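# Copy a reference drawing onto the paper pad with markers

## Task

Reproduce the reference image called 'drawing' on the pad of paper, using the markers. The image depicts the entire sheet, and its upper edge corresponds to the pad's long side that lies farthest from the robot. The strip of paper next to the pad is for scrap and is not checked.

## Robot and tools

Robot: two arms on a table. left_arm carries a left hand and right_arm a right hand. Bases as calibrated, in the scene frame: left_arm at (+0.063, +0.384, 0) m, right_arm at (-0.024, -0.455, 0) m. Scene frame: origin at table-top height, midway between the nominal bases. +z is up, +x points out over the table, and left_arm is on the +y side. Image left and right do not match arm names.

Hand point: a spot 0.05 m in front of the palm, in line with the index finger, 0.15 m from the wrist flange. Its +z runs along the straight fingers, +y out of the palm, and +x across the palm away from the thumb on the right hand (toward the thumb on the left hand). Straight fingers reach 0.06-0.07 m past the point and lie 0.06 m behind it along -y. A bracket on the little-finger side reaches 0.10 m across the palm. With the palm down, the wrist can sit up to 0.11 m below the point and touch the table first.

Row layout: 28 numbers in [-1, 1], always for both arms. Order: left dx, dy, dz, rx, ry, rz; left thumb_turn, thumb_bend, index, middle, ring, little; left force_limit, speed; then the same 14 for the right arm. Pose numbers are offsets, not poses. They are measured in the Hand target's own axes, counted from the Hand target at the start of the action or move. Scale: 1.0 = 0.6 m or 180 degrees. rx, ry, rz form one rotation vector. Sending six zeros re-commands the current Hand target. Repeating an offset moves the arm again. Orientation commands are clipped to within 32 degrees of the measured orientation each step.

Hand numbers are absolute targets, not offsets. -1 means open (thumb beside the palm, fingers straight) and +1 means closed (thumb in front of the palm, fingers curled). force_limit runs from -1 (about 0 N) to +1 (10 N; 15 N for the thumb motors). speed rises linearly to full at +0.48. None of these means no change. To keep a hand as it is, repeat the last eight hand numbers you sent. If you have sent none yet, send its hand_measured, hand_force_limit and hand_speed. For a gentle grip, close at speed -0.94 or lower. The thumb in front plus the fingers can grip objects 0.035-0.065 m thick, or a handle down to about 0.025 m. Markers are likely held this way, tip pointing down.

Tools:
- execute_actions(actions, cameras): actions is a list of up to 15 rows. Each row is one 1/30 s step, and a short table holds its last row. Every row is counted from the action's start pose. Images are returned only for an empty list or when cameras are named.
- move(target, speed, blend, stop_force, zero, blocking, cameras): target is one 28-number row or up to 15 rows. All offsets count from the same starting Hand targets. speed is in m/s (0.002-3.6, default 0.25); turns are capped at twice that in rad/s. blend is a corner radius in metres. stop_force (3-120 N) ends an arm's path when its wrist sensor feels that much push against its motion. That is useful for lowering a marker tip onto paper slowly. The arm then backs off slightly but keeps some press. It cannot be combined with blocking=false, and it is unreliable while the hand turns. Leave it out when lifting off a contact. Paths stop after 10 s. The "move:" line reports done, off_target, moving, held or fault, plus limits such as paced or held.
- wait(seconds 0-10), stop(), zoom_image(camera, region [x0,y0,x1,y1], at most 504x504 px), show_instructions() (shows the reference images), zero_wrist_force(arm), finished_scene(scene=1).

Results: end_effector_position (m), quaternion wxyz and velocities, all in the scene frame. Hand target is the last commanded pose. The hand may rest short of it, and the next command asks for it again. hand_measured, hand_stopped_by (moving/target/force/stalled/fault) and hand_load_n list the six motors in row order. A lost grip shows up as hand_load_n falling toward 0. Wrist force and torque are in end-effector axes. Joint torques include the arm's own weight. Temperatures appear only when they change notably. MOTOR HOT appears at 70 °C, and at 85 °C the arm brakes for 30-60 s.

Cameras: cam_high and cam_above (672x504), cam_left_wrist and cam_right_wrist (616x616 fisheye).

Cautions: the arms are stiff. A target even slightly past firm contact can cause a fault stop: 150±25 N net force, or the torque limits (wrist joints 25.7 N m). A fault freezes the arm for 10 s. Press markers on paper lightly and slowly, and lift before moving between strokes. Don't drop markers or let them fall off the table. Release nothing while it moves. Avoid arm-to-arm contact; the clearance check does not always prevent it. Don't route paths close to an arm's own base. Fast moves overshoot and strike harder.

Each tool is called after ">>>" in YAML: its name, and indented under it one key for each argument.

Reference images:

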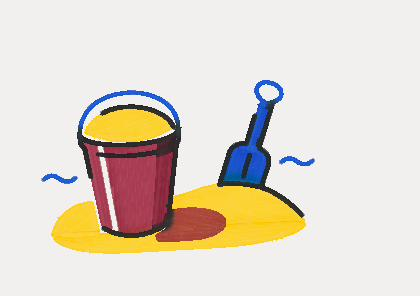

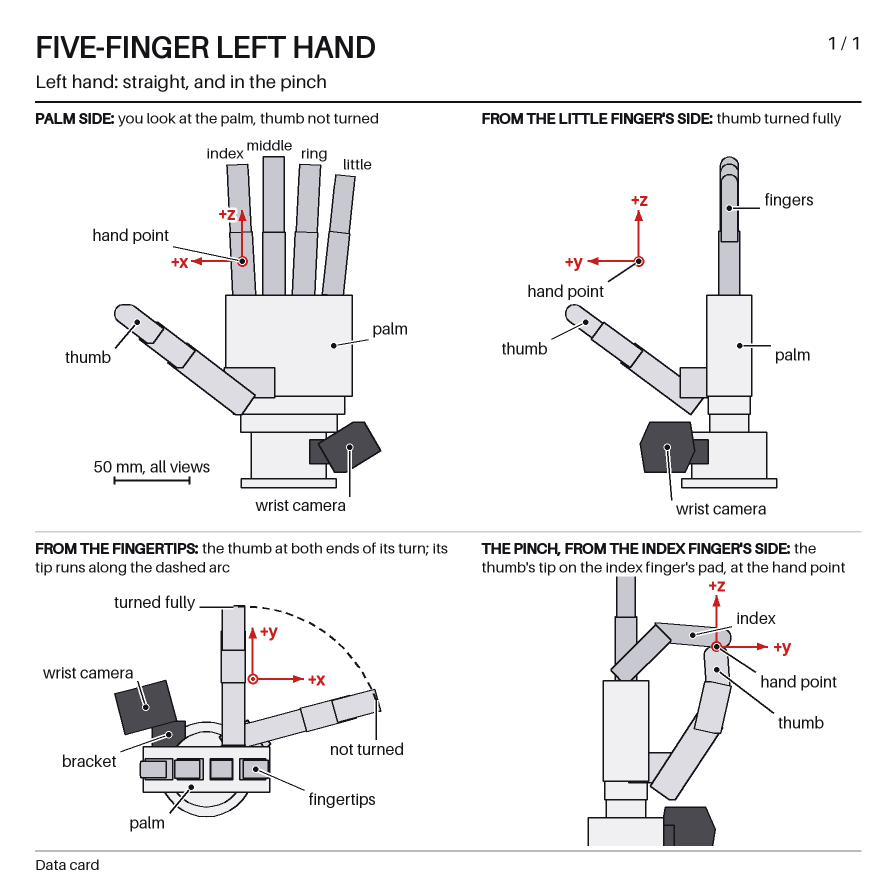

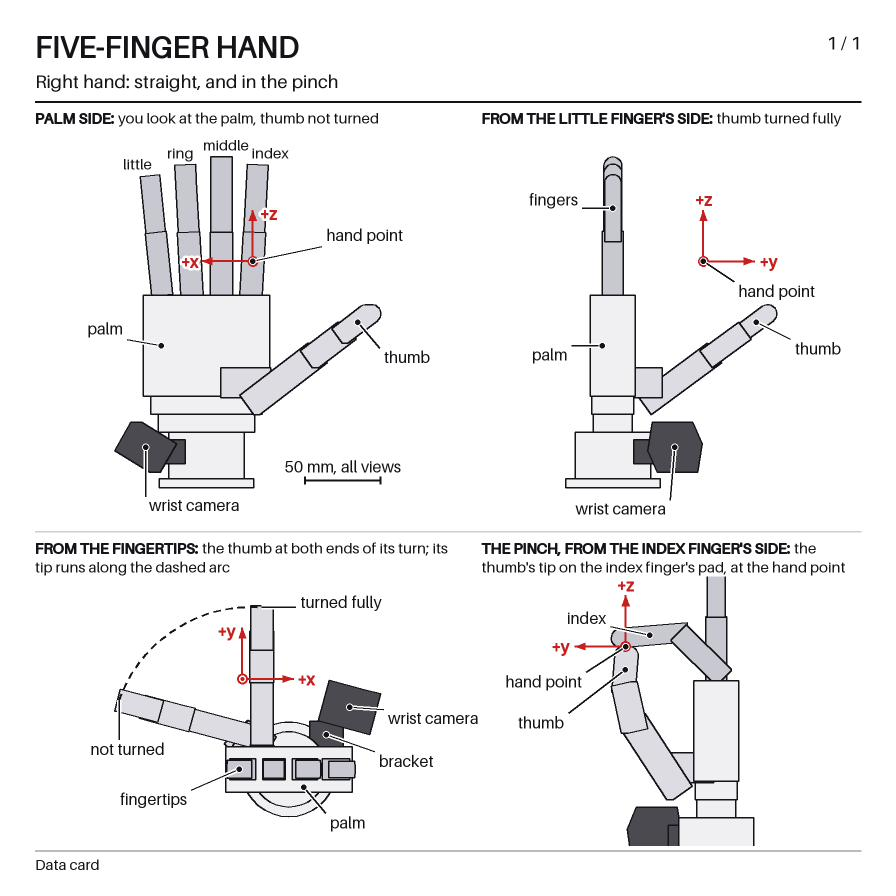

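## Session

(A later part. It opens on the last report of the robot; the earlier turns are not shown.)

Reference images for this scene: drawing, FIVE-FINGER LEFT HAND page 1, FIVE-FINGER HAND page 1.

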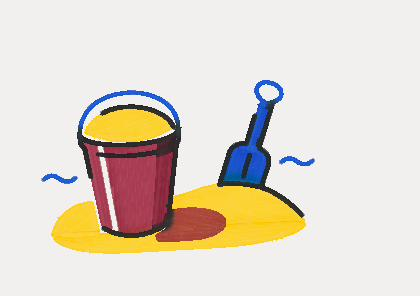

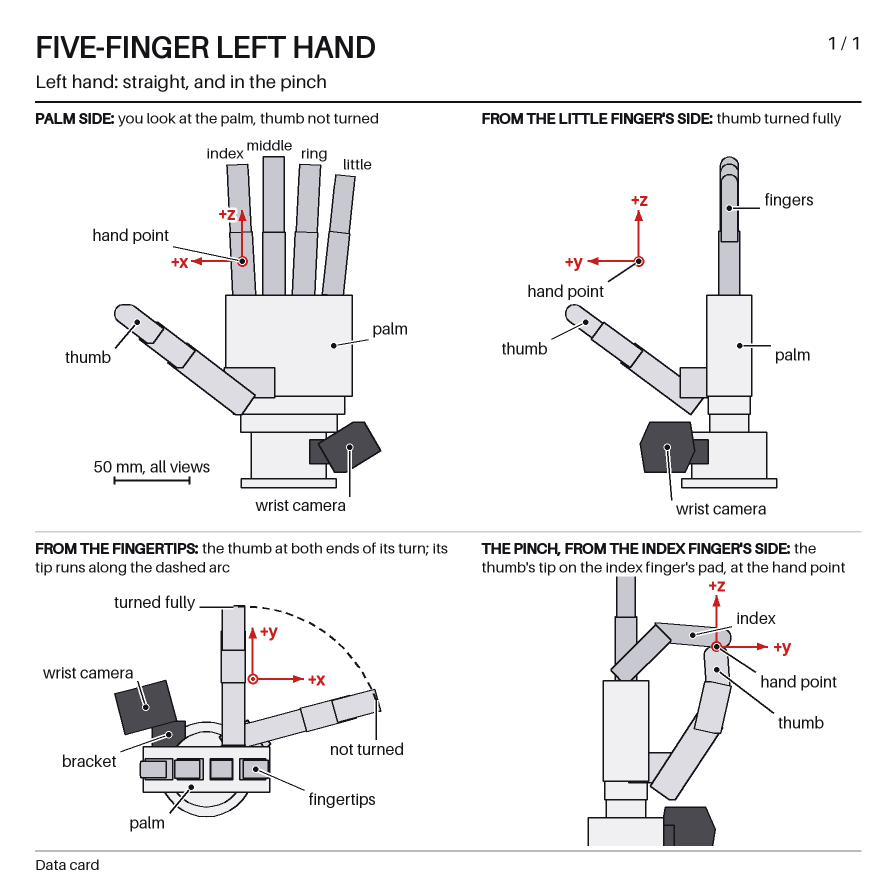

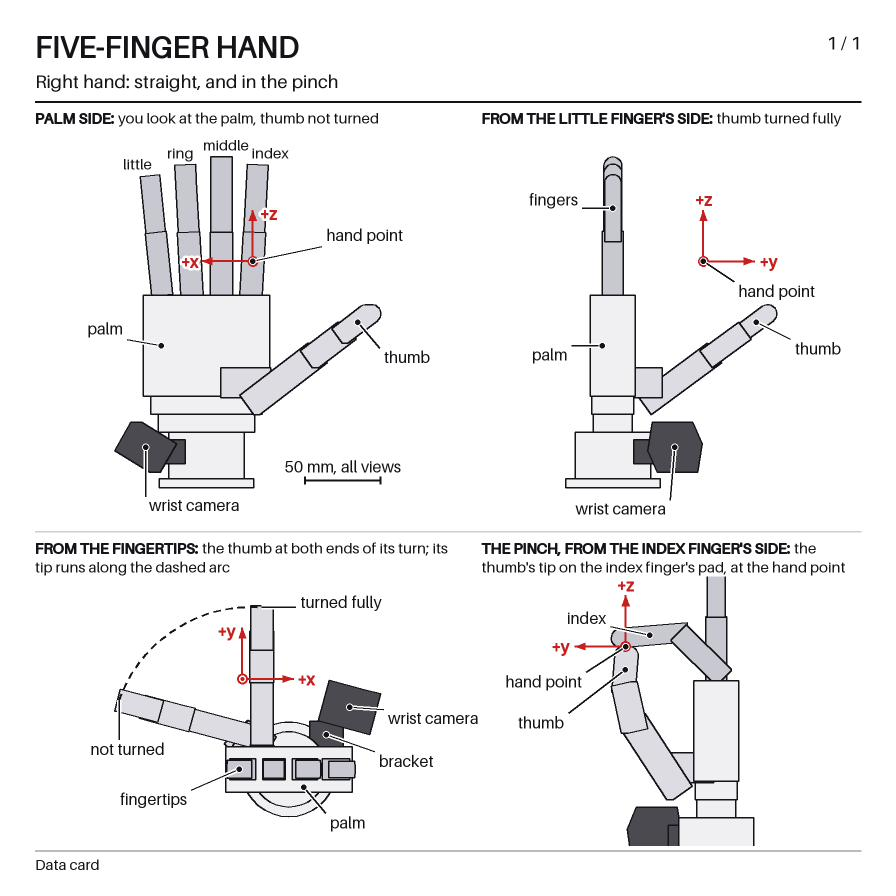

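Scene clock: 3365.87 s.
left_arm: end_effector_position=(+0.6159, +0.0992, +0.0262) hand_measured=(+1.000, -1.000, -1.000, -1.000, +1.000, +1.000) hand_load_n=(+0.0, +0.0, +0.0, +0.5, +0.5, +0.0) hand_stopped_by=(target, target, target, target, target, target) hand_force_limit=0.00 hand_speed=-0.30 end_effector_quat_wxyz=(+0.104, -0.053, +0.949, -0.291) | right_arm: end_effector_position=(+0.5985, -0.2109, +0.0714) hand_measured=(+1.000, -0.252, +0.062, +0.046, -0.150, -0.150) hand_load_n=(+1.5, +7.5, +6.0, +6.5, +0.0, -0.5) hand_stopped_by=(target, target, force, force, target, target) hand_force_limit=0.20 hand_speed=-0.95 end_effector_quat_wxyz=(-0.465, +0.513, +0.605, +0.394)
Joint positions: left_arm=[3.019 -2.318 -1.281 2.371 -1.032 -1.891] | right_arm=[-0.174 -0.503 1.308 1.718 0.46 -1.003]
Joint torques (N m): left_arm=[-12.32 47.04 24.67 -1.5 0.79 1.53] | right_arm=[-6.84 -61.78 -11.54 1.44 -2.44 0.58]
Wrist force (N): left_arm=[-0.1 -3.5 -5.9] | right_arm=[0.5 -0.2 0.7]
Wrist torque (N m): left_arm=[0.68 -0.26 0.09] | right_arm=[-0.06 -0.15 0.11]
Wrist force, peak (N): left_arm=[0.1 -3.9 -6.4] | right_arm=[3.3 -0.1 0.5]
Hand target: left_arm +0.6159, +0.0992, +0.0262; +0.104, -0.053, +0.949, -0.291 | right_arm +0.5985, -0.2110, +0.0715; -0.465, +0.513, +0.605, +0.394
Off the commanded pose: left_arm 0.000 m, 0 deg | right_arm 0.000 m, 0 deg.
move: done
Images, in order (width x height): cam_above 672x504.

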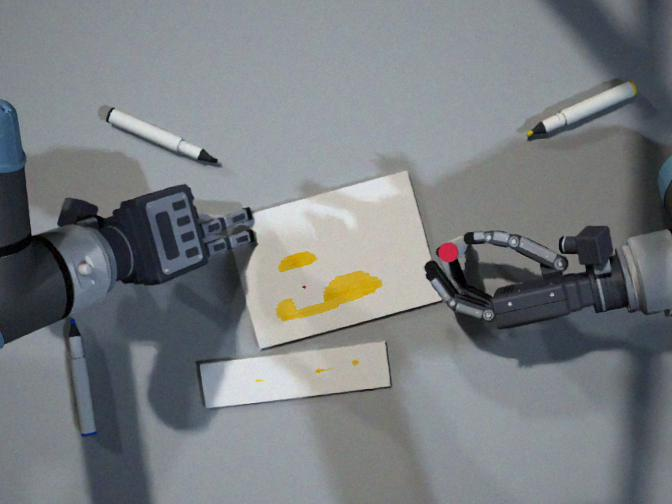

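>>> show_instructions:

Reference images for this scene: drawing, FIVE-FINGER LEFT HAND page 1, FIVE-FINGER HAND page 1.

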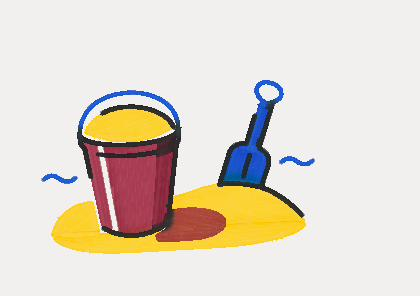

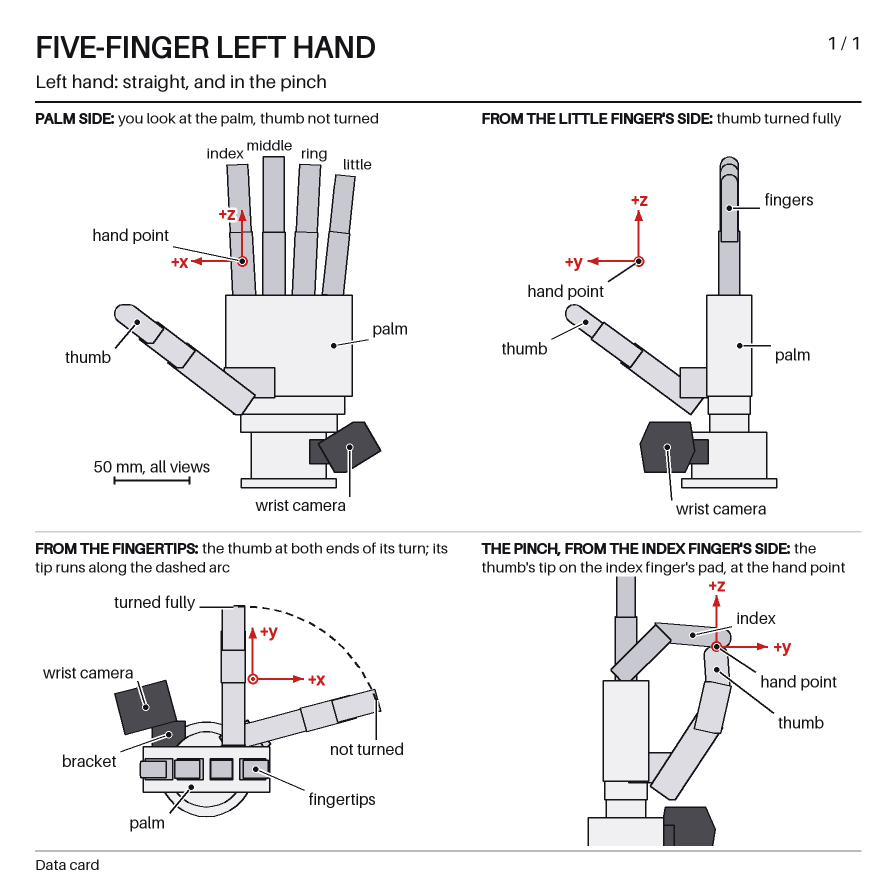

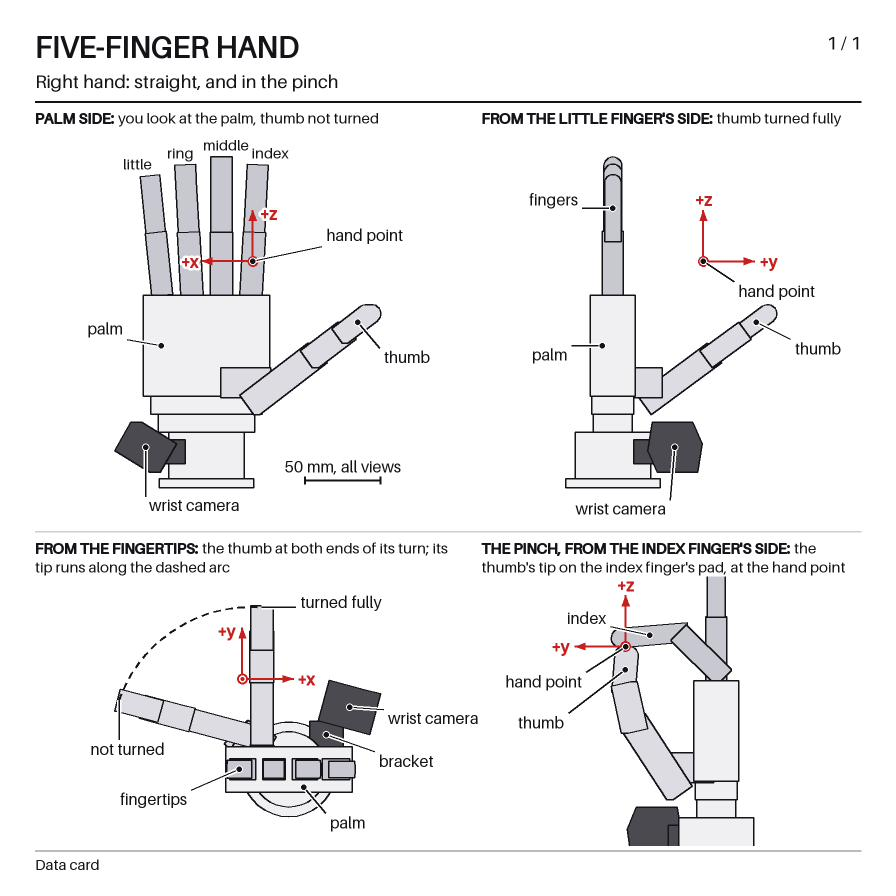

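>>> move:
  target:
    - [0,0,0,0,0,0,1,-1,-1,-1,1,1,0,-0.3,0.073473,0.025365,0.287237,0,0,0,1,-0.25,0.46,0.46,-0.15,-0.15,0.2,-0.95]
    - [0,0,0,0,0,0,1,-1,-1,-1,1,1,0,-0.3,0.065424,0.025365,0.289394,0,0,0,1,-0.25,0.46,0.46,-0.15,-0.15,0.2,-0.95]
    - [0,0,0,0,0,0,1,-1,-1,-1,1,1,0,-0.3,0.060982,0.025967,0.272816,0,0,0,1,-0.25,0.46,0.46,-0.15,-0.15,0.2,-0.95]
    - [0,0,0,0,0,0,1,-1,-1,-1,1,1,0,-0.3,0.061118,0.022424,0.273498,0,0,0,1,-0.25,0.46,0.46,-0.15,-0.15,0.2,-0.95]
    - [0,0,0,0,0,0,1,-1,-1,-1,1,1,0,-0.3,0.074529,0.020607,0.323550,0,0,0,1,-0.25,0.46,0.46,-0.15,-0.15,0.2,-0.95]
    - [0,0,0,0,0,0,1,-1,-1,-1,1,1,0,-0.3,0.082578,0.020607,0.321393,0,0,0,1,-0.25,0.46,0.46,-0.15,-0.15,0.2,-0.95]
    - [0,0,0,0,0,0,1,-1,-1,-1,1,1,0,-0.3,0,0,0,0,0,0,1,-0.25,0.46,0.46,-0.15,-0.15,0.2,-0.95]
  speed: [0.25,0.015,0.05,0.05,0.05,0.03,0.3]
  blend: [0,0,0.0008,0.0008,0.0008,0.002,0]
  cameras: ["cam_above"]

>>> zoom_image:
  camera: "cam_above"
  region: [250, 240, 350, 315]

Scene clock: 3493.23 s.
left_arm: end_effector_position=(+0.6159, +0.0992, +0.0262) hand_measured=(+1.000, -1.000, -1.000, -1.000, +1.000, +1.000) hand_load_n=(+0.0, +0.0, +0.5, +0.5, +0.0, +0.0) hand_stopped_by=(target, target, target, target, target, target) hand_force_limit=0.00 hand_speed=-0.30 end_effector_quat_wxyz=(+0.104, -0.053, +0.949, -0.291) | right_arm: end_effector_position=(+0.5984, -0.2109, +0.0714) hand_measured=(+1.000, -0.252, +0.062, +0.046, -0.150, -0.150) hand_load_n=(+1.5, +7.5, +6.5, +6.5, +0.0, +0.0) hand_stopped_by=(target, target, force, force, target, target) hand_force_limit=0.20 hand_speed=-0.95 end_effector_quat_wxyz=(-0.465, +0.513, +0.605, +0.394)
Joint positions: left_arm=[3.019 -2.318 -1.281 2.371 -1.032 -1.891] | right_arm=[-0.174 -0.503 1.308 1.718 0.46 -1.003]
Joint torques (N m): left_arm=[-12.17 46.84 24.39 -1.43 0.78 1.63] | right_arm=[-7.87 -58.67 -23.94 2.65 -1.17 -1.64]
Wrist force (N): left_arm=[0.3 -3.8 -5.7] | right_arm=[0.5 -0.2 0.6]
Wrist torque (N m): left_arm=[0.62 -0.31 0.12] | right_arm=[-0.07 -0.14 0.11]
Wrist force, peak (N): left_arm=[0.2 -3.4 -6.5] | right_arm=[0.9 0.5 2.2]
Hand target: left_arm +0.6159, +0.0992, +0.0262; +0.104, -0.053, +0.949, -0.291 | right_arm +0.5985, -0.2110, +0.0715; -0.465, +0.513, +0.605, +0.394
Off the commanded pose: left_arm 0.000 m, 0 deg | right_arm 0.000 m, 0 deg.
move: done
Images, in order (width x height): cam_above 672x504.

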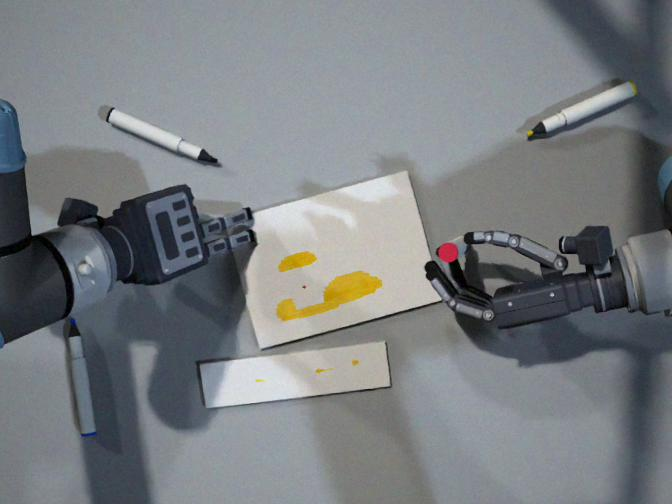

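Scaled by 5.040.

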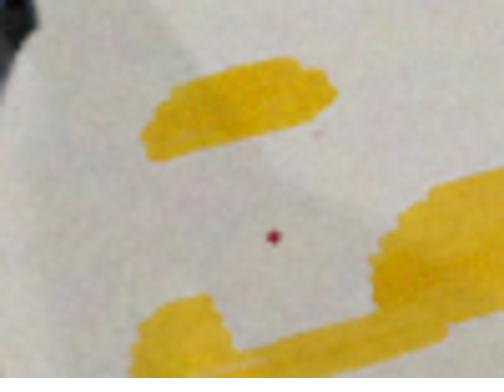

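>>> move:
  target: [0,0,0,0,0,0,1,-1,-1,-1,1,1,0,-0.3,0.074674,0.008180,0.299001,0,0,0,1,-0.25,0.46,0.46,-0.15,-0.15,0.2,-0.95]
  speed: 0.25

>>> move:
  target: [0,0,0,0,0,0,1,-1,-1,-1,1,1,0,-0.3,-0.011269,0,0.003020,0,0,0,1,-0.25,0.46,0.46,-0.15,-0.15,0.2,-0.95]
  speed: 0.004
  stop_force: 3

Scene clock: 3514.47 s.
left_arm: end_effector_position=(+0.6159, +0.0992, +0.0262) hand_measured=(+1.000, -1.000, -1.000, -1.000, +1.000, +1.000) hand_load_n=(+0.0, +0.0, +0.0, +0.5, +0.0, +0.0) hand_stopped_by=(target, target, target, target, target, target) hand_force_limit=0.00 hand_speed=-0.30 end_effector_quat_wxyz=(+0.104, -0.053, +0.949, -0.291) | right_arm: end_effector_position=(+0.5729, -0.0279, +0.0687) hand_measured=(+1.000, -0.252, +0.062, +0.046, -0.150, -0.150) hand_load_n=(+1.5, +7.5, +6.5, +6.0, +0.0, +0.0) hand_stopped_by=(target, target, force, force, target, target) hand_force_limit=0.20 hand_speed=-0.95 end_effector_quat_wxyz=(-0.465, +0.513, +0.605, +0.394)
Joint positions: left_arm=[3.019 -2.318 -1.281 2.371 -1.032 -1.891] | right_arm=[0.135 -0.509 1.147 1.206 0.27 -0.282]
Joint torques (N m): left_arm=[-11.84 45.87 25.04 -1.65 0.68 1.51] | right_arm=[8.65 -45.62 -24.08 3.93 -2.77 -0.78]
Wrist force (N): left_arm=[-0.1 -3.6 -5.9] | right_arm=[0.1 0.3 0.2]
Wrist torque (N m): left_arm=[0.66 -0.25 0.09] | right_arm=[0.03 -0.05 0.21]
Wrist force, peak (N): left_arm=[0.1 -3.6 -6.5] | right_arm=[0.5 0.2 1.9]
Hand target: left_arm +0.6159, +0.0992, +0.0262; +0.104, -0.053, +0.949, -0.291 | right_arm +0.5729, -0.0279, +0.0687; -0.465, +0.513, +0.605, +0.394
Off the commanded pose: left_arm 0.000 m, 0 deg | right_arm 0.000 m, 0 deg.
move: done

Scene clock: 3516.70 s.
left_arm: end_effector_position=(+0.6159, +0.0992, +0.0262) hand_measured=(+1.000, -1.000, -1.000, -1.000, +1.000, +1.000) hand_load_n=(+0.0, +0.0, +0.0, +0.5, +0.0, +0.0) hand_stopped_by=(target, target, target, target, target, target) hand_force_limit=0.00 hand_speed=-0.30 end_effector_quat_wxyz=(+0.104, -0.053, +0.949, -0.291) | right_arm: end_effector_position=(+0.5729, -0.0278, +0.0639) hand_measured=(+1.000, -0.252, +0.062, +0.046, -0.150, -0.150) hand_load_n=(+1.0, +7.5, +6.0, +6.5, +0.0, +0.0) hand_stopped_by=(target, target, force, force, target, target) hand_force_limit=0.20 hand_speed=-0.95 end_effector_quat_wxyz=(-0.465, +0.513, +0.605, +0.394)
Joint positions: left_arm=[3.019 -2.318 -1.281 2.371 -1.032 -1.891] | right_arm=[0.135 -0.501 1.146 1.2 0.27 -0.282]
Joint torques (N m): left_arm=[-13.22 46.2 24.19 -1.42 0.65 1.52] | right_arm=[5.03 -62.1 -13.42 4.43 -2.08 2.45]
Wrist force (N): left_arm=[0.0 -3.8 -5.9] | right_arm=[3.1 0.0 0.5]
Wrist torque (N m): left_arm=[0.64 -0.27 0.11] | right_arm=[0.00 -0.03 0.19]
Wrist force, peak (N): left_arm=[0.2 -3.8 -6.3] | right_arm=[4.3 0.0 0.4]
Hand target: left_arm +0.6159, +0.0992, +0.0262; +0.104, -0.053, +0.949, -0.291 | right_arm +0.5729, -0.0278, +0.0639; -0.465, +0.513, +0.605, +0.394 (not the last commanded pose)
Off the commanded pose: left_arm 0.000 m, 0 deg | right_arm 0.002 m, 0 deg.
move: contact (right_arm)

>>> move:
  target:
    - [0,0,0,0,0,0,1,-1,-1,-1,1,1,0,-0.3,0.008049,0,-0.002157,0,0,0,1,-0.25,0.46,0.46,-0.15,-0.15,0.2,-0.95]
    - [0,0,0,0,0,0,1,-1,-1,-1,1,1,0,-0.3,0.005802,0.017185,-0.013641,0,0,0,1,-0.25,0.46,0.46,-0.15,-0.15,0.2,-0.95]
    - [0,0,0,0,0,0,1,-1,-1,-1,1,1,0,-0.3,-0.002247,0.017185,-0.011484,0,0,0,1,-0.25,0.46,0.46,-0.15,-0.15,0.2,-0.95]
    - [0,0,0,0,0,0,1,-1,-1,-1,1,1,0,-0.3,-0.006689,0.017787,-0.028062,0,0,0,1,-0.25,0.46,0.46,-0.15,-0.15,0.2,-0.95]
    - [0,0,0,0,0,0,1,-1,-1,-1,1,1,0,-0.3,-0.006553,0.014244,-0.027380,0,0,0,1,-0.25,0.46,0.46,-0.15,-0.15,0.2,-0.95]
    - [0,0,0,0,0,0,1,-1,-1,-1,1,1,0,-0.3,0.006858,0.012427,0.022672,0,0,0,1,-0.25,0.46,0.46,-0.15,-0.15,0.2,-0.95]
    - [0,0,0,0,0,0,1,-1,-1,-1,1,1,0,-0.3,0.006613,0.008935,0.021934,0,0,0,1,-0.25,0.46,0.46,-0.15,-0.15,0.2,-0.95]
    - [0,0,0,0,0,0,1,-1,-1,-1,1,1,0,-0.3,-0.006608,0.010726,-0.027408,0,0,0,1,-0.25,0.46,0.46,-0.15,-0.15,0.2,-0.95]
    - [0,0,0,0,0,0,1,-1,-1,-1,1,1,0,-0.3,-0.006599,0.007201,-0.027199,0,0,0,1,-0.25,0.46,0.46,-0.15,-0.15,0.2,-0.95]
    - [0,0,0,0,0,0,1,-1,-1,-1,1,1,0,-0.3,0.006389,0.005441,0.021274,0,0,0,1,-0.25,0.46,0.46,-0.15,-0.15,0.2,-0.95]
    - [0,0,0,0,0,0,1,-1,-1,-1,1,1,0,-0.3,0.014438,0.005441,0.019117,0,0,0,1,-0.25,0.46,0.46,-0.15,-0.15,0.2,-0.95]
    - [0,0,0,0,0,0,1,-1,-1,-1,1,1,0,-0.3,-0.066947,-0.00818,-0.301072,0,0,0,1,-0.25,0.46,0.46,-0.15,-0.15,0.2,-0.95]
  speed: [0.03,0.1,0.015,0.05,0.05,0.05,0.05,0.05,0.05,0.05,0.03,0.25]
  blend: [0.001,0,0,0.0008,0.0008,0.0008,0.0008,0.0008,0.0008,0.0008,0.002,0]
  cameras: ["cam_above"]

>>> zoom_image:
  camera: "cam_above"
  region: [250, 240, 350, 315]

Scene clock: 3597.37 s.
left_arm: end_effector_position=(+0.6159, +0.0992, +0.0262) hand_measured=(+1.000, -1.000, -1.000, -1.000, +1.000, +1.000) hand_load_n=(+0.0, +0.0, +0.0, +0.5, +0.0, +0.0) hand_stopped_by=(target, target, target, target, target, target) hand_force_limit=0.00 hand_speed=-0.30 end_effector_quat_wxyz=(+0.104, -0.053, +0.949, -0.291) | right_arm: end_effector_position=(+0.5984, -0.2109, +0.0714) hand_measured=(+1.000, -0.252, +0.062, +0.046, -0.150, -0.150) hand_load_n=(+1.5, +7.0, +6.0, +6.5, +0.0, +0.0) hand_stopped_by=(target, target, force, force, target, target) hand_force_limit=0.20 hand_speed=-0.95 end_effector_quat_wxyz=(-0.466, +0.513, +0.605, +0.394)
Joint positions: left_arm=[3.019 -2.318 -1.281 2.371 -1.032 -1.891] | right_arm=[-0.174 -0.503 1.308 1.718 0.46 -1.003]
Joint torques (N m): left_arm=[-12.7 41.24 23.39 -1.86 0.7 1.33] | right_arm=[-5.96 -59.48 -23.41 1.95 -1.85 -0.63]
Wrist force (N): left_arm=[0.0 -3.7 -5.8] | right_arm=[0.8 -0.3 0.6]
Wrist torque (N m): left_arm=[0.64 -0.26 0.10] | right_arm=[-0.08 -0.18 0.12]
Wrist force, peak (N): left_arm=[0.0 -4.2 -6.1] | right_arm=[3.7 -0.1 0.5]
Hand target: left_arm +0.6159, +0.0992, +0.0262; +0.104, -0.053, +0.949, -0.291 | right_arm +0.5985, -0.2110, +0.0715; -0.465, +0.513, +0.605, +0.394
Off the commanded pose: left_arm 0.000 m, 0 deg | right_arm 0.000 m, 0 deg.
move: done
Images, in order (width x height): cam_above 672x504.

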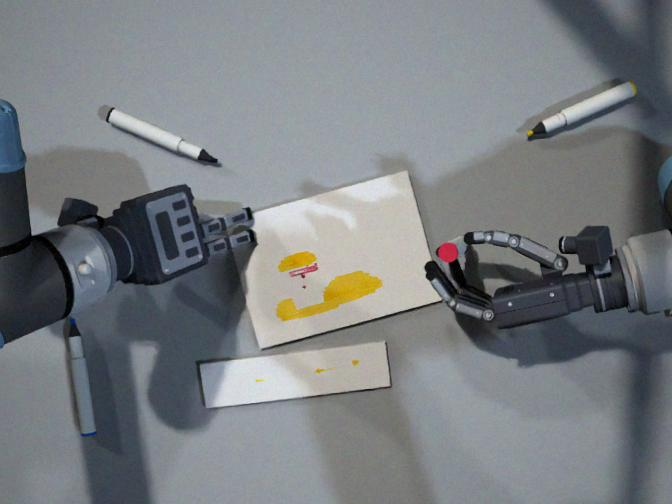

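Scaled by 5.040.

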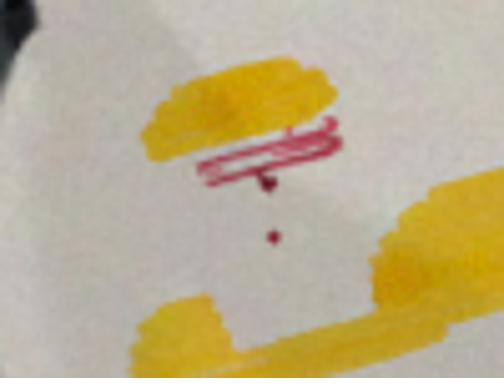

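>>> zoom_image:
  camera: "cam_above"
  region: [284, 257, 324, 287]

Scaled by 12.600.

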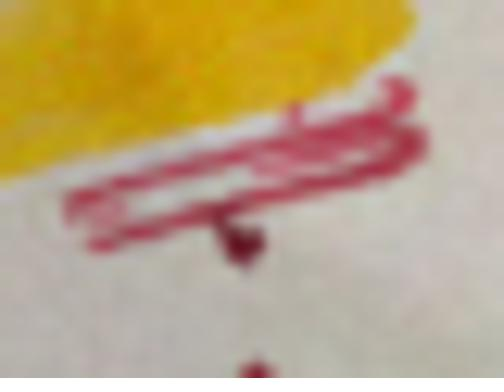

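>>> move:
  target:
    - [0,0,0,0,0,0,1,-1,-1,-1,1,1,0,-0.3,0.072395,0.025365,0.287527,0,0,0,1,-0.25,0.46,0.46,-0.15,-0.15,0.2,-0.95]
    - [0,0,0,0,0,0,1,-1,-1,-1,1,1,0,-0.3,0.064346,0.025365,0.289684,0,0,0,1,-0.25,0.46,0.46,-0.15,-0.15,0.2,-0.95]
    - [0,0,0,0,0,0,1,-1,-1,-1,1,1,0,-0.3,0.059904,0.025967,0.273105,0,0,0,1,-0.25,0.46,0.46,-0.15,-0.15,0.2,-0.95]
    - [0,0,0,0,0,0,1,-1,-1,-1,1,1,0,-0.3,0.060040,0.022424,0.273787,0,0,0,1,-0.25,0.46,0.46,-0.15,-0.15,0.2,-0.95]
    - [0,0,0,0,0,0,1,-1,-1,-1,1,1,0,-0.3,0.073451,0.020607,0.323840,0,0,0,1,-0.25,0.46,0.46,-0.15,-0.15,0.2,-0.95]
    - [0,0,0,0,0,0,1,-1,-1,-1,1,1,0,-0.3,0.073206,0.017115,0.323101,0,0,0,1,-0.25,0.46,0.46,-0.15,-0.15,0.2,-0.95]
    - [0,0,0,0,0,0,1,-1,-1,-1,1,1,0,-0.3,0.059985,0.018906,0.273759,0,0,0,1,-0.25,0.46,0.46,-0.15,-0.15,0.2,-0.95]
    - [0,0,0,0,0,0,1,-1,-1,-1,1,1,0,-0.3,0.059994,0.015381,0.273968,0,0,0,1,-0.25,0.46,0.46,-0.15,-0.15,0.2,-0.95]
    - [0,0,0,0,0,0,1,-1,-1,-1,1,1,0,-0.3,0.072982,0.013621,0.322441,0,0,0,1,-0.25,0.46,0.46,-0.15,-0.15,0.2,-0.95]
    - [0,0,0,0,0,0,1,-1,-1,-1,1,1,0,-0.3,0.072736,0.010129,0.321702,0,0,0,1,-0.25,0.46,0.46,-0.15,-0.15,0.2,-0.95]
    - [0,0,0,0,0,0,1,-1,-1,-1,1,1,0,-0.3,0.060002,0.011854,0.274176,0,0,0,1,-0.25,0.46,0.46,-0.15,-0.15,0.2,-0.95]
    - [0,0,0,0,0,0,1,-1,-1,-1,1,1,0,-0.3,0.059989,0.008332,0.274305,0,0,0,1,-0.25,0.46,0.46,-0.15,-0.15,0.2,-0.95]
    - [0,0,0,0,0,0,1,-1,-1,-1,1,1,0,-0.3,0.072490,0.006638,0.320963,0,0,0,1,-0.25,0.46,0.46,-0.15,-0.15,0.2,-0.95]
    - [0,0,0,0,0,0,1,-1,-1,-1,1,1,0,-0.3,0.080539,0.006638,0.318806,0,0,0,1,-0.25,0.46,0.46,-0.15,-0.15,0.2,-0.95]
    - [0,0,0,0,0,0,1,-1,-1,-1,1,1,0,-0.3,0,0,0,0,0,0,1,-0.25,0.46,0.46,-0.15,-0.15,0.2,-0.95]
  speed: [0.25,0.015,0.05,0.05,0.055,0.055,0.055,0.055,0.055,0.055,0.055,0.055,0.055,0.03,0.25]
  blend: [0,0,0.0008,0.0008,0.0008,0.0008,0.0008,0.0008,0.0008,0.0008,0.0008,0.0008,0.0008,0.002,0]
  cameras: ["cam_above"]

>>> zoom_image:
  camera: "cam_above"
  region: [270, 250, 340, 320]

Scene clock: 3659.47 s.
left_arm: end_effector_position=(+0.6159, +0.0992, +0.0262) hand_measured=(+1.000, -1.000, -1.000, -1.000, +1.000, +1.000) hand_load_n=(+0.0, +0.0, +0.0, +0.5, +0.0, +0.0) hand_stopped_by=(target, target, target, target, target, target) hand_force_limit=0.00 hand_speed=-0.30 end_effector_quat_wxyz=(+0.104, -0.053, +0.949, -0.291) | right_arm: end_effector_position=(+0.5984, -0.2109, +0.0714) hand_measured=(+1.000, -0.252, +0.062, +0.046, -0.150, -0.150) hand_load_n=(+1.5, +7.5, +6.0, +6.0, +0.0, +0.0) hand_stopped_by=(target, target, force, force, target, target) hand_force_limit=0.20 hand_speed=-0.95 end_effector_quat_wxyz=(-0.465, +0.513, +0.605, +0.394)
Joint positions: left_arm=[3.019 -2.318 -1.281 2.371 -1.032 -1.891] | right_arm=[-0.174 -0.502 1.308 1.718 0.46 -1.003]
Joint torques (N m): left_arm=[-12.34 40.83 24.03 -1.9 0.8 1.43] | right_arm=[-6.89 -61.72 -23.88 2.02 -1.8 -0.58]
Wrist force (N): left_arm=[0.1 -3.5 -6.0] | right_arm=[0.5 -0.1 0.5]
Wrist torque (N m): left_arm=[0.68 -0.28 0.09] | right_arm=[-0.05 -0.16 0.11]
Wrist force, peak (N): left_arm=[0.0 -4.0 -6.1] | right_arm=[2.2 0.6 -0.9]
Hand target: left_arm +0.6159, +0.0992, +0.0262; +0.104, -0.053, +0.949, -0.291 | right_arm +0.5985, -0.2110, +0.0715; -0.465, +0.513, +0.605, +0.394
Off the commanded pose: left_arm 0.000 m, 0 deg | right_arm 0.000 m, 0 deg.
move: done
Images, in order (width x height): cam_above 672x504.

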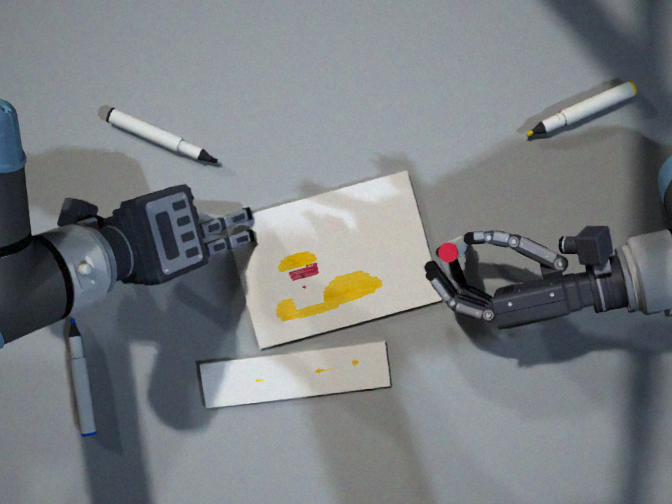

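Scaled by 7.200.

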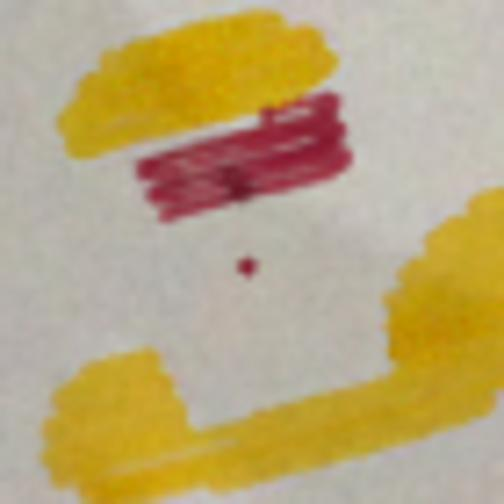

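>>> move:
  target:
    - [0,0,0,0,0,0,1,-1,-1,-1,1,1,0,-0.3,0.080076,0.003225,0.318215,0,0,0,1,-0.25,0.46,0.46,-0.15,-0.15,0.2,-0.95]
    - [0,0,0,0,0,0,1,-1,-1,-1,1,1,0,-0.3,0.072027,0.003225,0.320372,0,0,0,1,-0.25,0.46,0.46,-0.15,-0.15,0.2,-0.95]
    - [0,0,0,0,0,0,1,-1,-1,-1,1,1,0,-0.3,0.059758,0.004887,0.274582,0,0,0,1,-0.25,0.46,0.46,-0.15,-0.15,0.2,-0.95]
    - [0,0,0,0,0,0,1,-1,-1,-1,1,1,0,-0.3,0.059748,0.001446,0.274714,0,0,0,1,-0.25,0.46,0.46,-0.15,-0.15,0.2,-0.95]
    - [0,0,0,0,0,0,1,-1,-1,-1,1,1,0,-0.3,0.071784,-0.000185,0.319635,0,0,0,1,-0.25,0.46,0.46,-0.15,-0.15,0.2,-0.95]
    - [0,0,0,0,0,0,1,-1,-1,-1,1,1,0,-0.3,0.071561,-0.003597,0.318977,0,0,0,1,-0.25,0.46,0.46,-0.15,-0.15,0.2,-0.95]
    - [0,0,0,0,0,0,1,-1,-1,-1,1,1,0,-0.3,0.059757,-0.001998,0.274925,0,0,0,1,-0.25,0.46,0.46,-0.15,-0.15,0.2,-0.95]
    - [0,0,0,0,0,0,1,-1,-1,-1,1,1,0,-0.3,0.059768,-0.005442,0.275137,0,0,0,1,-0.25,0.46,0.46,-0.15,-0.15,0.2,-0.95]
    - [0,0,0,0,0,0,1,-1,-1,-1,1,1,0,-0.3,0.071318,-0.007007,0.318242,0,0,0,1,-0.25,0.46,0.46,-0.15,-0.15,0.2,-0.95]
    - [0,0,0,0,0,0,1,-1,-1,-1,1,1,0,-0.3,0.071094,-0.010420,0.317584,0,0,0,1,-0.25,0.46,0.46,-0.15,-0.15,0.2,-0.95]
    - [0,0,0,0,0,0,1,-1,-1,-1,1,1,0,-0.3,0.059756,-0.008884,0.275269,0,0,0,1,-0.25,0.46,0.46,-0.15,-0.15,0.2,-0.95]
    - [0,0,0,0,0,0,1,-1,-1,-1,1,1,0,-0.3,0.059767,-0.012328,0.275479,0,0,0,1,-0.25,0.46,0.46,-0.15,-0.15,0.2,-0.95]
    - [0,0,0,0,0,0,1,-1,-1,-1,1,1,0,-0.3,0.070851,-0.013830,0.316848,0,0,0,1,-0.25,0.46,0.46,-0.15,-0.15,0.2,-0.95]
    - [0,0,0,0,0,0,1,-1,-1,-1,1,1,0,-0.3,0.078900,-0.013830,0.314691,0,0,0,1,-0.25,0.46,0.46,-0.15,-0.15,0.2,-0.95]
    - [0,0,0,0,0,0,1,-1,-1,-1,1,1,0,-0.3,0,0,0,0,0,0,1,-0.25,0.46,0.46,-0.15,-0.15,0.2,-0.95]
  speed: [0.25,0.015,0.05,0.05,0.055,0.055,0.055,0.055,0.055,0.055,0.055,0.055,0.055,0.03,0.25]
  blend: [0,0,0.0008,0.0008,0.0008,0.0008,0.0008,0.0008,0.0008,0.0008,0.0008,0.0008,0.0008,0.002,0]
  cameras: ["cam_above"]

>>> zoom_image:
  camera: "cam_above"
  region: [270, 250, 340, 320]

Scene clock: 3716.57 s.
left_arm: end_effector_position=(+0.6159, +0.0992, +0.0262) hand_measured=(+1.000, -1.000, -1.000, -1.000, +1.000, +1.000) hand_load_n=(+0.0, +0.0, +0.0, +0.5, +0.0, +0.0) hand_stopped_by=(target, target, target, target, target, target) hand_force_limit=0.00 hand_speed=-0.30 end_effector_quat_wxyz=(+0.104, -0.053, +0.949, -0.291) | right_arm: end_effector_position=(+0.5985, -0.2109, +0.0714) hand_measured=(+1.000, -0.252, +0.062, +0.046, -0.150, -0.150) hand_load_n=(+0.0, +7.5, +6.5, +5.5, +0.0, +0.0) hand_stopped_by=(target, target, force, force, target, target) hand_force_limit=0.20 hand_speed=-0.95 end_effector_quat_wxyz=(-0.465, +0.513, +0.605, +0.394)
Joint positions: left_arm=[3.019 -2.318 -1.281 2.371 -1.032 -1.891] | right_arm=[-0.174 -0.503 1.308 1.718 0.46 -1.003]
Joint torques (N m): left_arm=[-12.63 41 24.18 -2.31 0.85 1.44] | right_arm=[-7.17 -62.61 -8.61 2.37 -1.75 -0.32]
Wrist force (N): left_arm=[0.5 -3.6 -6.0] | right_arm=[0.8 -0.3 0.6]
Wrist torque (N m): left_arm=[0.67 -0.34 0.13] | right_arm=[-0.07 -0.19 0.12]
Wrist force, peak (N): left_arm=[0.1 -4.0 -6.2] | right_arm=[4.5 0.8 -0.3]
Hand target: left_arm +0.6159, +0.0992, +0.0262; +0.104, -0.053, +0.949, -0.291 | right_arm +0.5985, -0.2110, +0.0715; -0.465, +0.513, +0.605, +0.394
Off the commanded pose: left_arm 0.000 m, 0 deg | right_arm 0.000 m, 0 deg.
move: done
Images, in order (width x height): cam_above 672x504.

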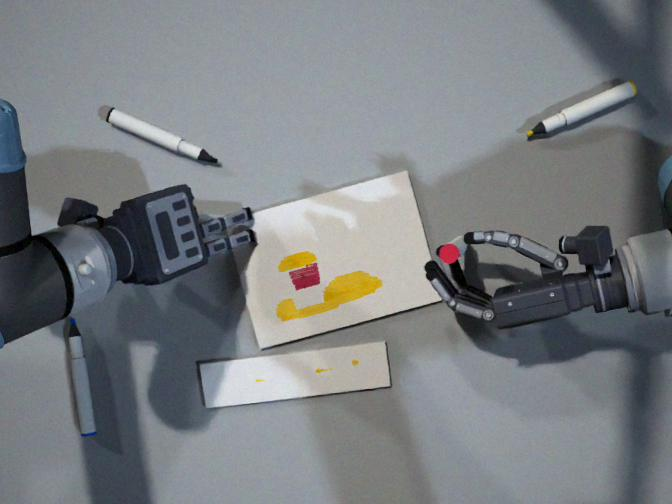

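Scaled by 7.200.

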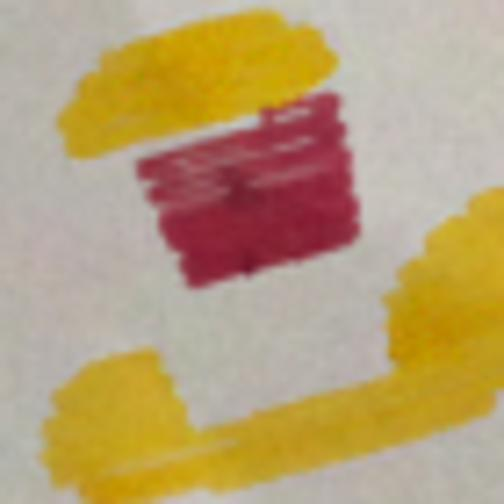

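>>> move:
  target:
    - [0,0,0,0,0,0,1,-1,-1,-1,1,1,0,-0.3,0.078678,-0.017242,0.314034,0,0,0,1,-0.25,0.46,0.46,-0.15,-0.15,0.2,-0.95]
    - [0,0,0,0,0,0,1,-1,-1,-1,1,1,0,-0.3,0.070629,-0.017242,0.316191,0,0,0,1,-0.25,0.46,0.46,-0.15,-0.15,0.2,-0.95]
    - [0,0,0,0,0,0,1,-1,-1,-1,1,1,0,-0.3,0.059757,-0.015769,0.275612,0,0,0,1,-0.25,0.46,0.46,-0.15,-0.15,0.2,-0.95]
    - [0,0,0,0,0,0,1,-1,-1,-1,1,1,0,-0.3,0.059766,-0.019213,0.275823,0,0,0,1,-0.25,0.46,0.46,-0.15,-0.15,0.2,-0.95]
    - [0,0,0,0,0,0,1,-1,-1,-1,1,1,0,-0.3,0.070385,-0.020652,0.315454,0,0,0,1,-0.25,0.46,0.46,-0.15,-0.15,0.2,-0.95]
    - [0,0,0,0,0,0,1,-1,-1,-1,1,1,0,-0.3,0.070142,-0.024062,0.314718,0,0,0,1,-0.25,0.46,0.46,-0.15,-0.15,0.2,-0.95]
    - [0,0,0,0,0,0,1,-1,-1,-1,1,1,0,-0.3,0.059756,-0.022655,0.275955,0,0,0,1,-0.25,0.46,0.46,-0.15,-0.15,0.2,-0.95]
    - [0,0,0,0,0,0,1,-1,-1,-1,1,1,0,-0.3,0.059765,-0.026099,0.276167,0,0,0,1,-0.25,0.46,0.46,-0.15,-0.15,0.2,-0.95]
    - [0,0,0,0,0,0,1,-1,-1,-1,1,1,0,-0.3,0.069919,-0.027475,0.314061,0,0,0,1,-0.25,0.46,0.46,-0.15,-0.15,0.2,-0.95]
    - [0,0,0,0,0,0,1,-1,-1,-1,1,1,0,-0.3,0.069675,-0.030884,0.313325,0,0,0,1,-0.25,0.46,0.46,-0.15,-0.15,0.2,-0.95]
    - [0,0,0,0,0,0,1,-1,-1,-1,1,1,0,-0.3,0.059776,-0.029543,0.276377,0,0,0,1,-0.25,0.46,0.46,-0.15,-0.15,0.2,-0.95]
    - [0,0,0,0,0,0,1,-1,-1,-1,1,1,0,-0.3,0.059764,-0.032984,0.276509,0,0,0,1,-0.25,0.46,0.46,-0.15,-0.15,0.2,-0.95]
    - [0,0,0,0,0,0,1,-1,-1,-1,1,1,0,-0.3,0.069452,-0.034297,0.312667,0,0,0,1,-0.25,0.46,0.46,-0.15,-0.15,0.2,-0.95]
    - [0,0,0,0,0,0,1,-1,-1,-1,1,1,0,-0.3,0.077501,-0.034297,0.310510,0,0,0,1,-0.25,0.46,0.46,-0.15,-0.15,0.2,-0.95]
    - [0,0,0,0,0,0,1,-1,-1,-1,1,1,0,-0.3,0,0,0,0,0,0,1,-0.25,0.46,0.46,-0.15,-0.15,0.2,-0.95]
  speed: [0.25,0.015,0.05,0.05,0.055,0.055,0.055,0.055,0.055,0.055,0.055,0.055,0.055,0.03,0.25]
  blend: [0,0,0.0008,0.0008,0.0008,0.0008,0.0008,0.0008,0.0008,0.0008,0.0008,0.0008,0.0008,0.002,0]

Scene clock: 3770.47 s.
left_arm: end_effector_position=(+0.6159, +0.0992, +0.0262) hand_measured=(+1.000, -1.000, -1.000, -1.000, +1.000, +1.000) hand_load_n=(+0.0, +0.0, +0.0, +0.5, +0.0, +0.0) hand_stopped_by=(target, target, target, target, target, target) hand_force_limit=0.00 hand_speed=-0.30 end_effector_quat_wxyz=(+0.104, -0.053, +0.949, -0.291) | right_arm: end_effector_position=(+0.5985, -0.2109, +0.0714) hand_measured=(+1.000, -0.252, +0.062, +0.046, -0.150, -0.150) hand_load_n=(-1.0, +7.0, +6.5, +4.5, +0.0, +0.0) hand_stopped_by=(target, target, force, force, target, target) hand_force_limit=0.20 hand_speed=-0.95 end_effector_quat_wxyz=(-0.465, +0.513, +0.605, +0.394)
Joint positions: left_arm=[3.019 -2.318 -1.281 2.371 -1.032 -1.891] | right_arm=[-0.174 -0.503 1.308 1.718 0.46 -1.003]
Joint torques (N m): left_arm=[-12.83 40.56 24.81 -2.28 0.59 1.51] | right_arm=[-7.16 -61.53 -3.99 2.61 -2 -0.22]
Wrist force (N): left_arm=[0.1 -3.5 -6.1] | right_arm=[0.6 -0.1 0.8]
Wrist torque (N m): left_arm=[0.68 -0.29 0.10] | right_arm=[-0.05 -0.17 0.12]
Wrist force, peak (N): left_arm=[0.3 -3.7 -6.3] | right_arm=[5.6 0.7 -0.2]
Hand target: left_arm +0.6159, +0.0992, +0.0262; +0.104, -0.053, +0.949, -0.291 | right_arm +0.5985, -0.2110, +0.0715; -0.465, +0.513, +0.605, +0.394
Off the commanded pose: left_arm 0.000 m, 0 deg | right_arm 0.000 m, 0 deg.
move: done

>>> move:
  target:
    - [0,0,0,0,0,0,1,-1,-1,-1,1,1,0,-0.3,0.077660,-0.037707,0.309666,0,0,0,1,-0.25,0.46,0.46,-0.15,-0.15,0.2,-0.95]
    - [0,0,0,0,0,0,1,-1,-1,-1,1,1,0,-0.3,0.069611,-0.037707,0.311823,0,0,0,1,-0.25,0.46,0.46,-0.15,-0.15,0.2,-0.95]
    - [0,0,0,0,0,0,1,-1,-1,-1,1,1,0,-0.3,0.060198,-0.036432,0.276692,0,0,0,1,-0.25,0.46,0.46,-0.15,-0.15,0.2,-0.95]
    - [0,0,0,0,0,0,1,-1,-1,-1,1,1,0,-0.3,0.060441,-0.039908,0.277771,0,0,0,1,-0.25,0.46,0.46,-0.15,-0.15,0.2,-0.95]
    - [0,0,0,0,0,0,1,-1,-1,-1,1,1,0,-0.3,0.069389,-0.041120,0.311166,0,0,0,1,-0.25,0.46,0.46,-0.15,-0.15,0.2,-0.95]
    - [0,0,0,0,0,0,1,-1,-1,-1,1,1,0,-0.3,0.069187,-0.044535,0.310587,0,0,0,1,-0.25,0.46,0.46,-0.15,-0.15,0.2,-0.95]
    - [0,0,0,0,0,0,1,-1,-1,-1,1,1,0,-0.3,0.061741,-0.043526,0.282798,0,0,0,1,-0.25,0.46,0.46,-0.15,-0.15,0.2,-0.95]
    - [0,0,0,0,0,0,1,-1,-1,-1,1,1,0,-0.3,0.069790,-0.043526,0.280641,0,0,0,1,-0.25,0.46,0.46,-0.15,-0.15,0.2,-0.95]
    - [0,0,0,0,0,0,1,-1,-1,-1,1,1,0,-0.3,0.084175,0.020048,0.332637,0,0,0,1,-0.25,0.46,0.46,-0.15,-0.15,0.2,-0.95]
    - [0,0,0,0,0,0,1,-1,-1,-1,1,1,0,-0.3,0.076126,0.020048,0.334794,0,0,0,1,-0.25,0.46,0.46,-0.15,-0.15,0.2,-0.95]
    - [0,0,0,0,0,0,1,-1,-1,-1,1,1,0,-0.3,0.072460,-0.043339,0.322716,0,0,0,1,-0.25,0.46,0.46,-0.15,-0.15,0.2,-0.95]
    - [0,0,0,0,0,0,1,-1,-1,-1,1,1,0,-0.3,0.072100,-0.043291,0.321374,0,0,0,1,-0.25,0.46,0.46,-0.15,-0.15,0.2,-0.95]
    - [0,0,0,0,0,0,1,-1,-1,-1,1,1,0,-0.3,0.075618,0.020116,0.332899,0,0,0,1,-0.25,0.46,0.46,-0.15,-0.15,0.2,-0.95]
    - [0,0,0,0,0,0,1,-1,-1,-1,1,1,0,-0.3,0.083667,0.020116,0.330742,0,0,0,1,-0.25,0.46,0.46,-0.15,-0.15,0.2,-0.95]
    - [0,0,0,0,0,0,1,-1,-1,-1,1,1,0,-0.3,0,0,0,0,0,0,1,-0.25,0.46,0.46,-0.15,-0.15,0.2,-0.95]
  speed: [0.25,0.015,0.05,0.05,0.055,0.055,0.055,0.03,0.15,0.015,0.05,0.05,0.05,0.03,0.25]
  blend: [0,0,0.0008,0.0008,0.0008,0.0008,0.0008,0.002,0,0,0.0005,0.0005,0.0008,0.002,0]
  cameras: ["cam_above"]

>>> zoom_image:
  camera: "cam_above"
  region: [270, 250, 340, 320]

Scene clock: 3847.97 s.
left_arm: end_effector_position=(+0.6159, +0.0992, +0.0262) hand_measured=(+1.000, -1.000, -1.000, -1.000, +1.000, +1.000) hand_load_n=(+0.0, +0.5, +0.0, +0.5, +0.0, +0.0) hand_stopped_by=(target, target, target, target, target, target) hand_force_limit=0.00 hand_speed=-0.30 end_effector_quat_wxyz=(+0.104, -0.053, +0.949, -0.291) | right_arm: end_effector_position=(+0.5984, -0.2109, +0.0714) hand_measured=(+1.000, -0.252, +0.062, +0.046, -0.150, -0.150) hand_load_n=(-1.0, +6.5, +7.0, +4.5, +0.0, +0.0) hand_stopped_by=(target, target, force, force, target, target) hand_force_limit=0.20 hand_speed=-0.95 end_effector_quat_wxyz=(-0.466, +0.513, +0.605, +0.394)
Joint positions: left_arm=[3.019 -2.318 -1.281 2.371 -1.032 -1.891] | right_arm=[-0.174 -0.503 1.308 1.718 0.46 -1.003]
Joint torques (N m): left_arm=[-12.57 39.84 24.1 -2.49 0.69 1.36] | right_arm=[-6.41 -56.39 -23.36 1.94 -1.9 -0.63]
Wrist force (N): left_arm=[0.2 -3.3 -5.9] | right_arm=[0.5 -0.2 0.6]
Wrist torque (N m): left_arm=[0.70 -0.30 0.11] | right_arm=[-0.06 -0.16 0.11]
Wrist force, peak (N): left_arm=[0.2 -4.0 -6.2] | right_arm=[3.7 -0.1 0.4]
Hand target: left_arm +0.6159, +0.0992, +0.0262; +0.104, -0.053, +0.949, -0.291 | right_arm +0.5985, -0.2110, +0.0715; -0.465, +0.513, +0.605, +0.394
Off the commanded pose: left_arm 0.000 m, 0 deg | right_arm 0.000 m, 0 deg.
move: done; blend cut to 0.0004 m at target 11, 0.0004 m at target 12
Images, in order (width x height): cam_above 672x504.

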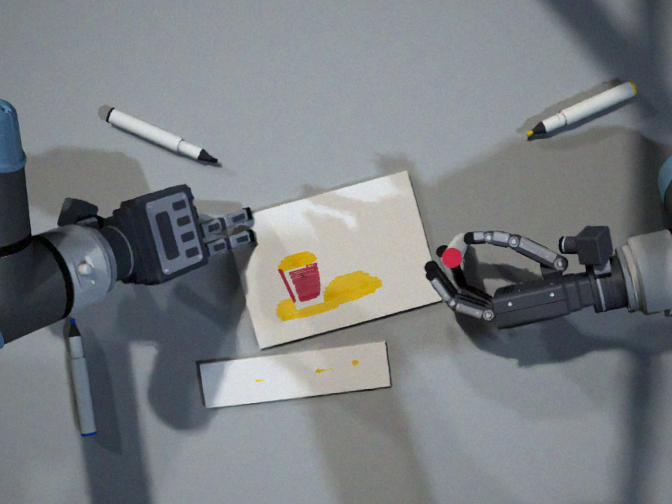

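Scaled by 7.200.

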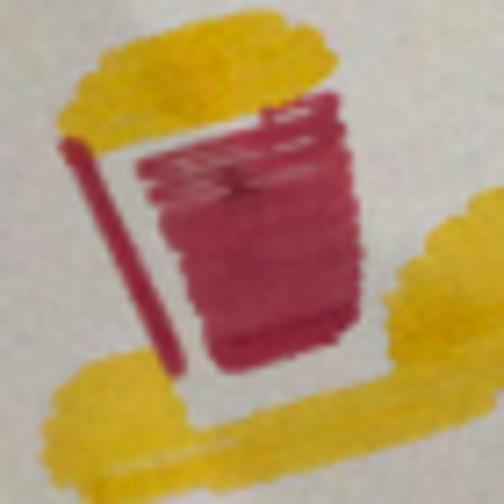

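>>> zoom_image:
  camera: "cam_above"
  region: [270, 262, 320, 312]

Scaled by 10.080.

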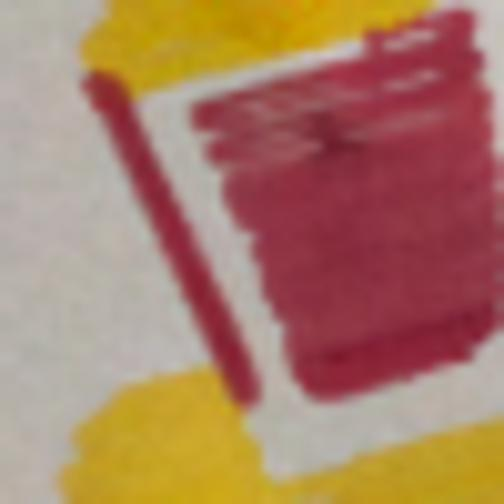

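>>> execute_actions:
  actions: []
  cameras: ["cam_right_wrist", "cam_high"]

>>> zoom_image:
  camera: "cam_right_wrist"
  region: [200, 150, 500, 450]

Scene clock: 3924.33 s.
left_arm: end_effector_position=(+0.6159, +0.0992, +0.0262) hand_measured=(+1.000, -1.000, -1.000, -1.000, +1.000, +1.000) hand_load_n=(+0.0, +0.0, +0.0, +0.5, +0.0, +0.0) hand_stopped_by=(target, target, target, target, target, target) hand_force_limit=0.00 hand_speed=-0.30 end_effector_quat_wxyz=(+0.104, -0.053, +0.949, -0.291) | right_arm: end_effector_position=(+0.5985, -0.2110, +0.0715) hand_measured=(+1.000, -0.252, +0.062, +0.046, -0.150, -0.150) hand_load_n=(-1.0, +7.0, +7.0, +4.5, +0.0, +0.0) hand_stopped_by=(target, target, force, force, target, target) hand_force_limit=0.20 hand_speed=-0.95 end_effector_quat_wxyz=(-0.465, +0.513, +0.605, +0.394)
Joint positions: left_arm=[3.019 -2.318 -1.281 2.371 -1.032 -1.891] | right_arm=[-0.174 -0.503 1.308 1.718 0.46 -1.003]
Joint velocities: within noise
Joint torques (N m): left_arm=[-12.66 39.65 24.95 -2.64 0.77 1.33] | right_arm=[-7.79 -61.27 -23.15 3.98 1.93 -2.88]
Motor temperatures (°C): left_arm=[34 37 32 41 42 38] | right_arm=[29 37 33 42 37 39]
Wrist force (N): left_arm=[0.0 -3.6 -6.1] | right_arm=[0.6 -0.2 1.0]
Wrist torque (N m): left_arm=[0.67 -0.27 0.10] | right_arm=[-0.10 -0.18 0.10]
Wrist force, peak (N): left_arm=[0.1 -3.8 -6.0] | right_arm=[1.1 0.0 0.7]
Hand target: left_arm +0.6159, +0.0992, +0.0262; +0.104, -0.053, +0.949, -0.291 | right_arm +0.5985, -0.2110, +0.0715; -0.465, +0.513, +0.605, +0.394
Off the commanded pose: left_arm 0.000 m, 0 deg | right_arm 0.000 m, 0 deg.
camera_calibration:
cam_right_wrist: T_world_to_cam=[[0.927548, 0.222658, 0.300131, -0.540803], [0.369724, -0.663667, -0.65027, -0.319747], [0.0543991, 0.714122, -0.697905, 0.281625], [0, 0, 0, 1]] pos_world=[0.604518, -0.292906, 0.150938]
Images, in order (width x height): cam_high 672x504, cam_right_wrist 616x616.

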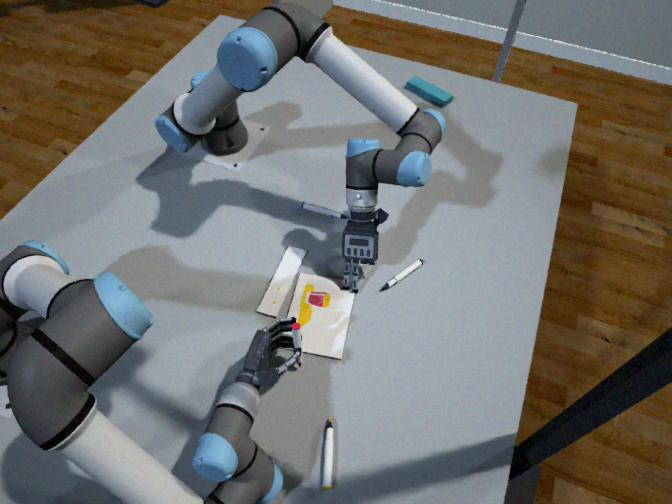

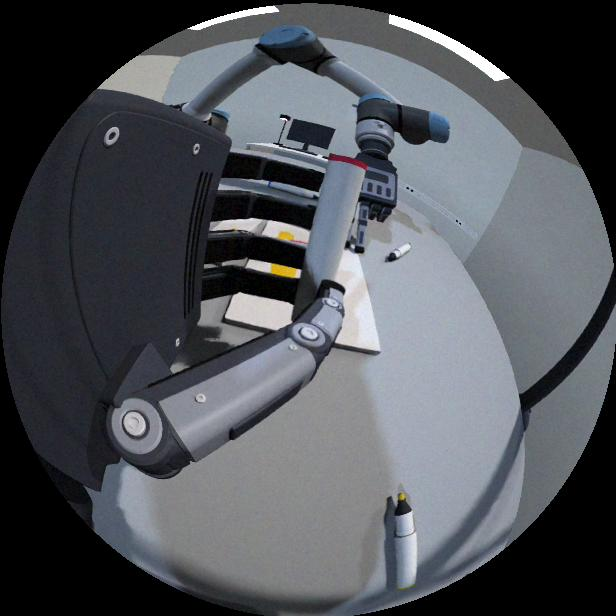

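Scaled by 1.680 from the camera's 616x616 image, which has a finer 880x880 frame.

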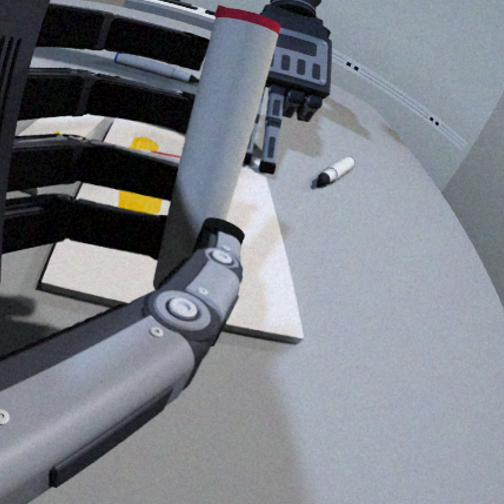

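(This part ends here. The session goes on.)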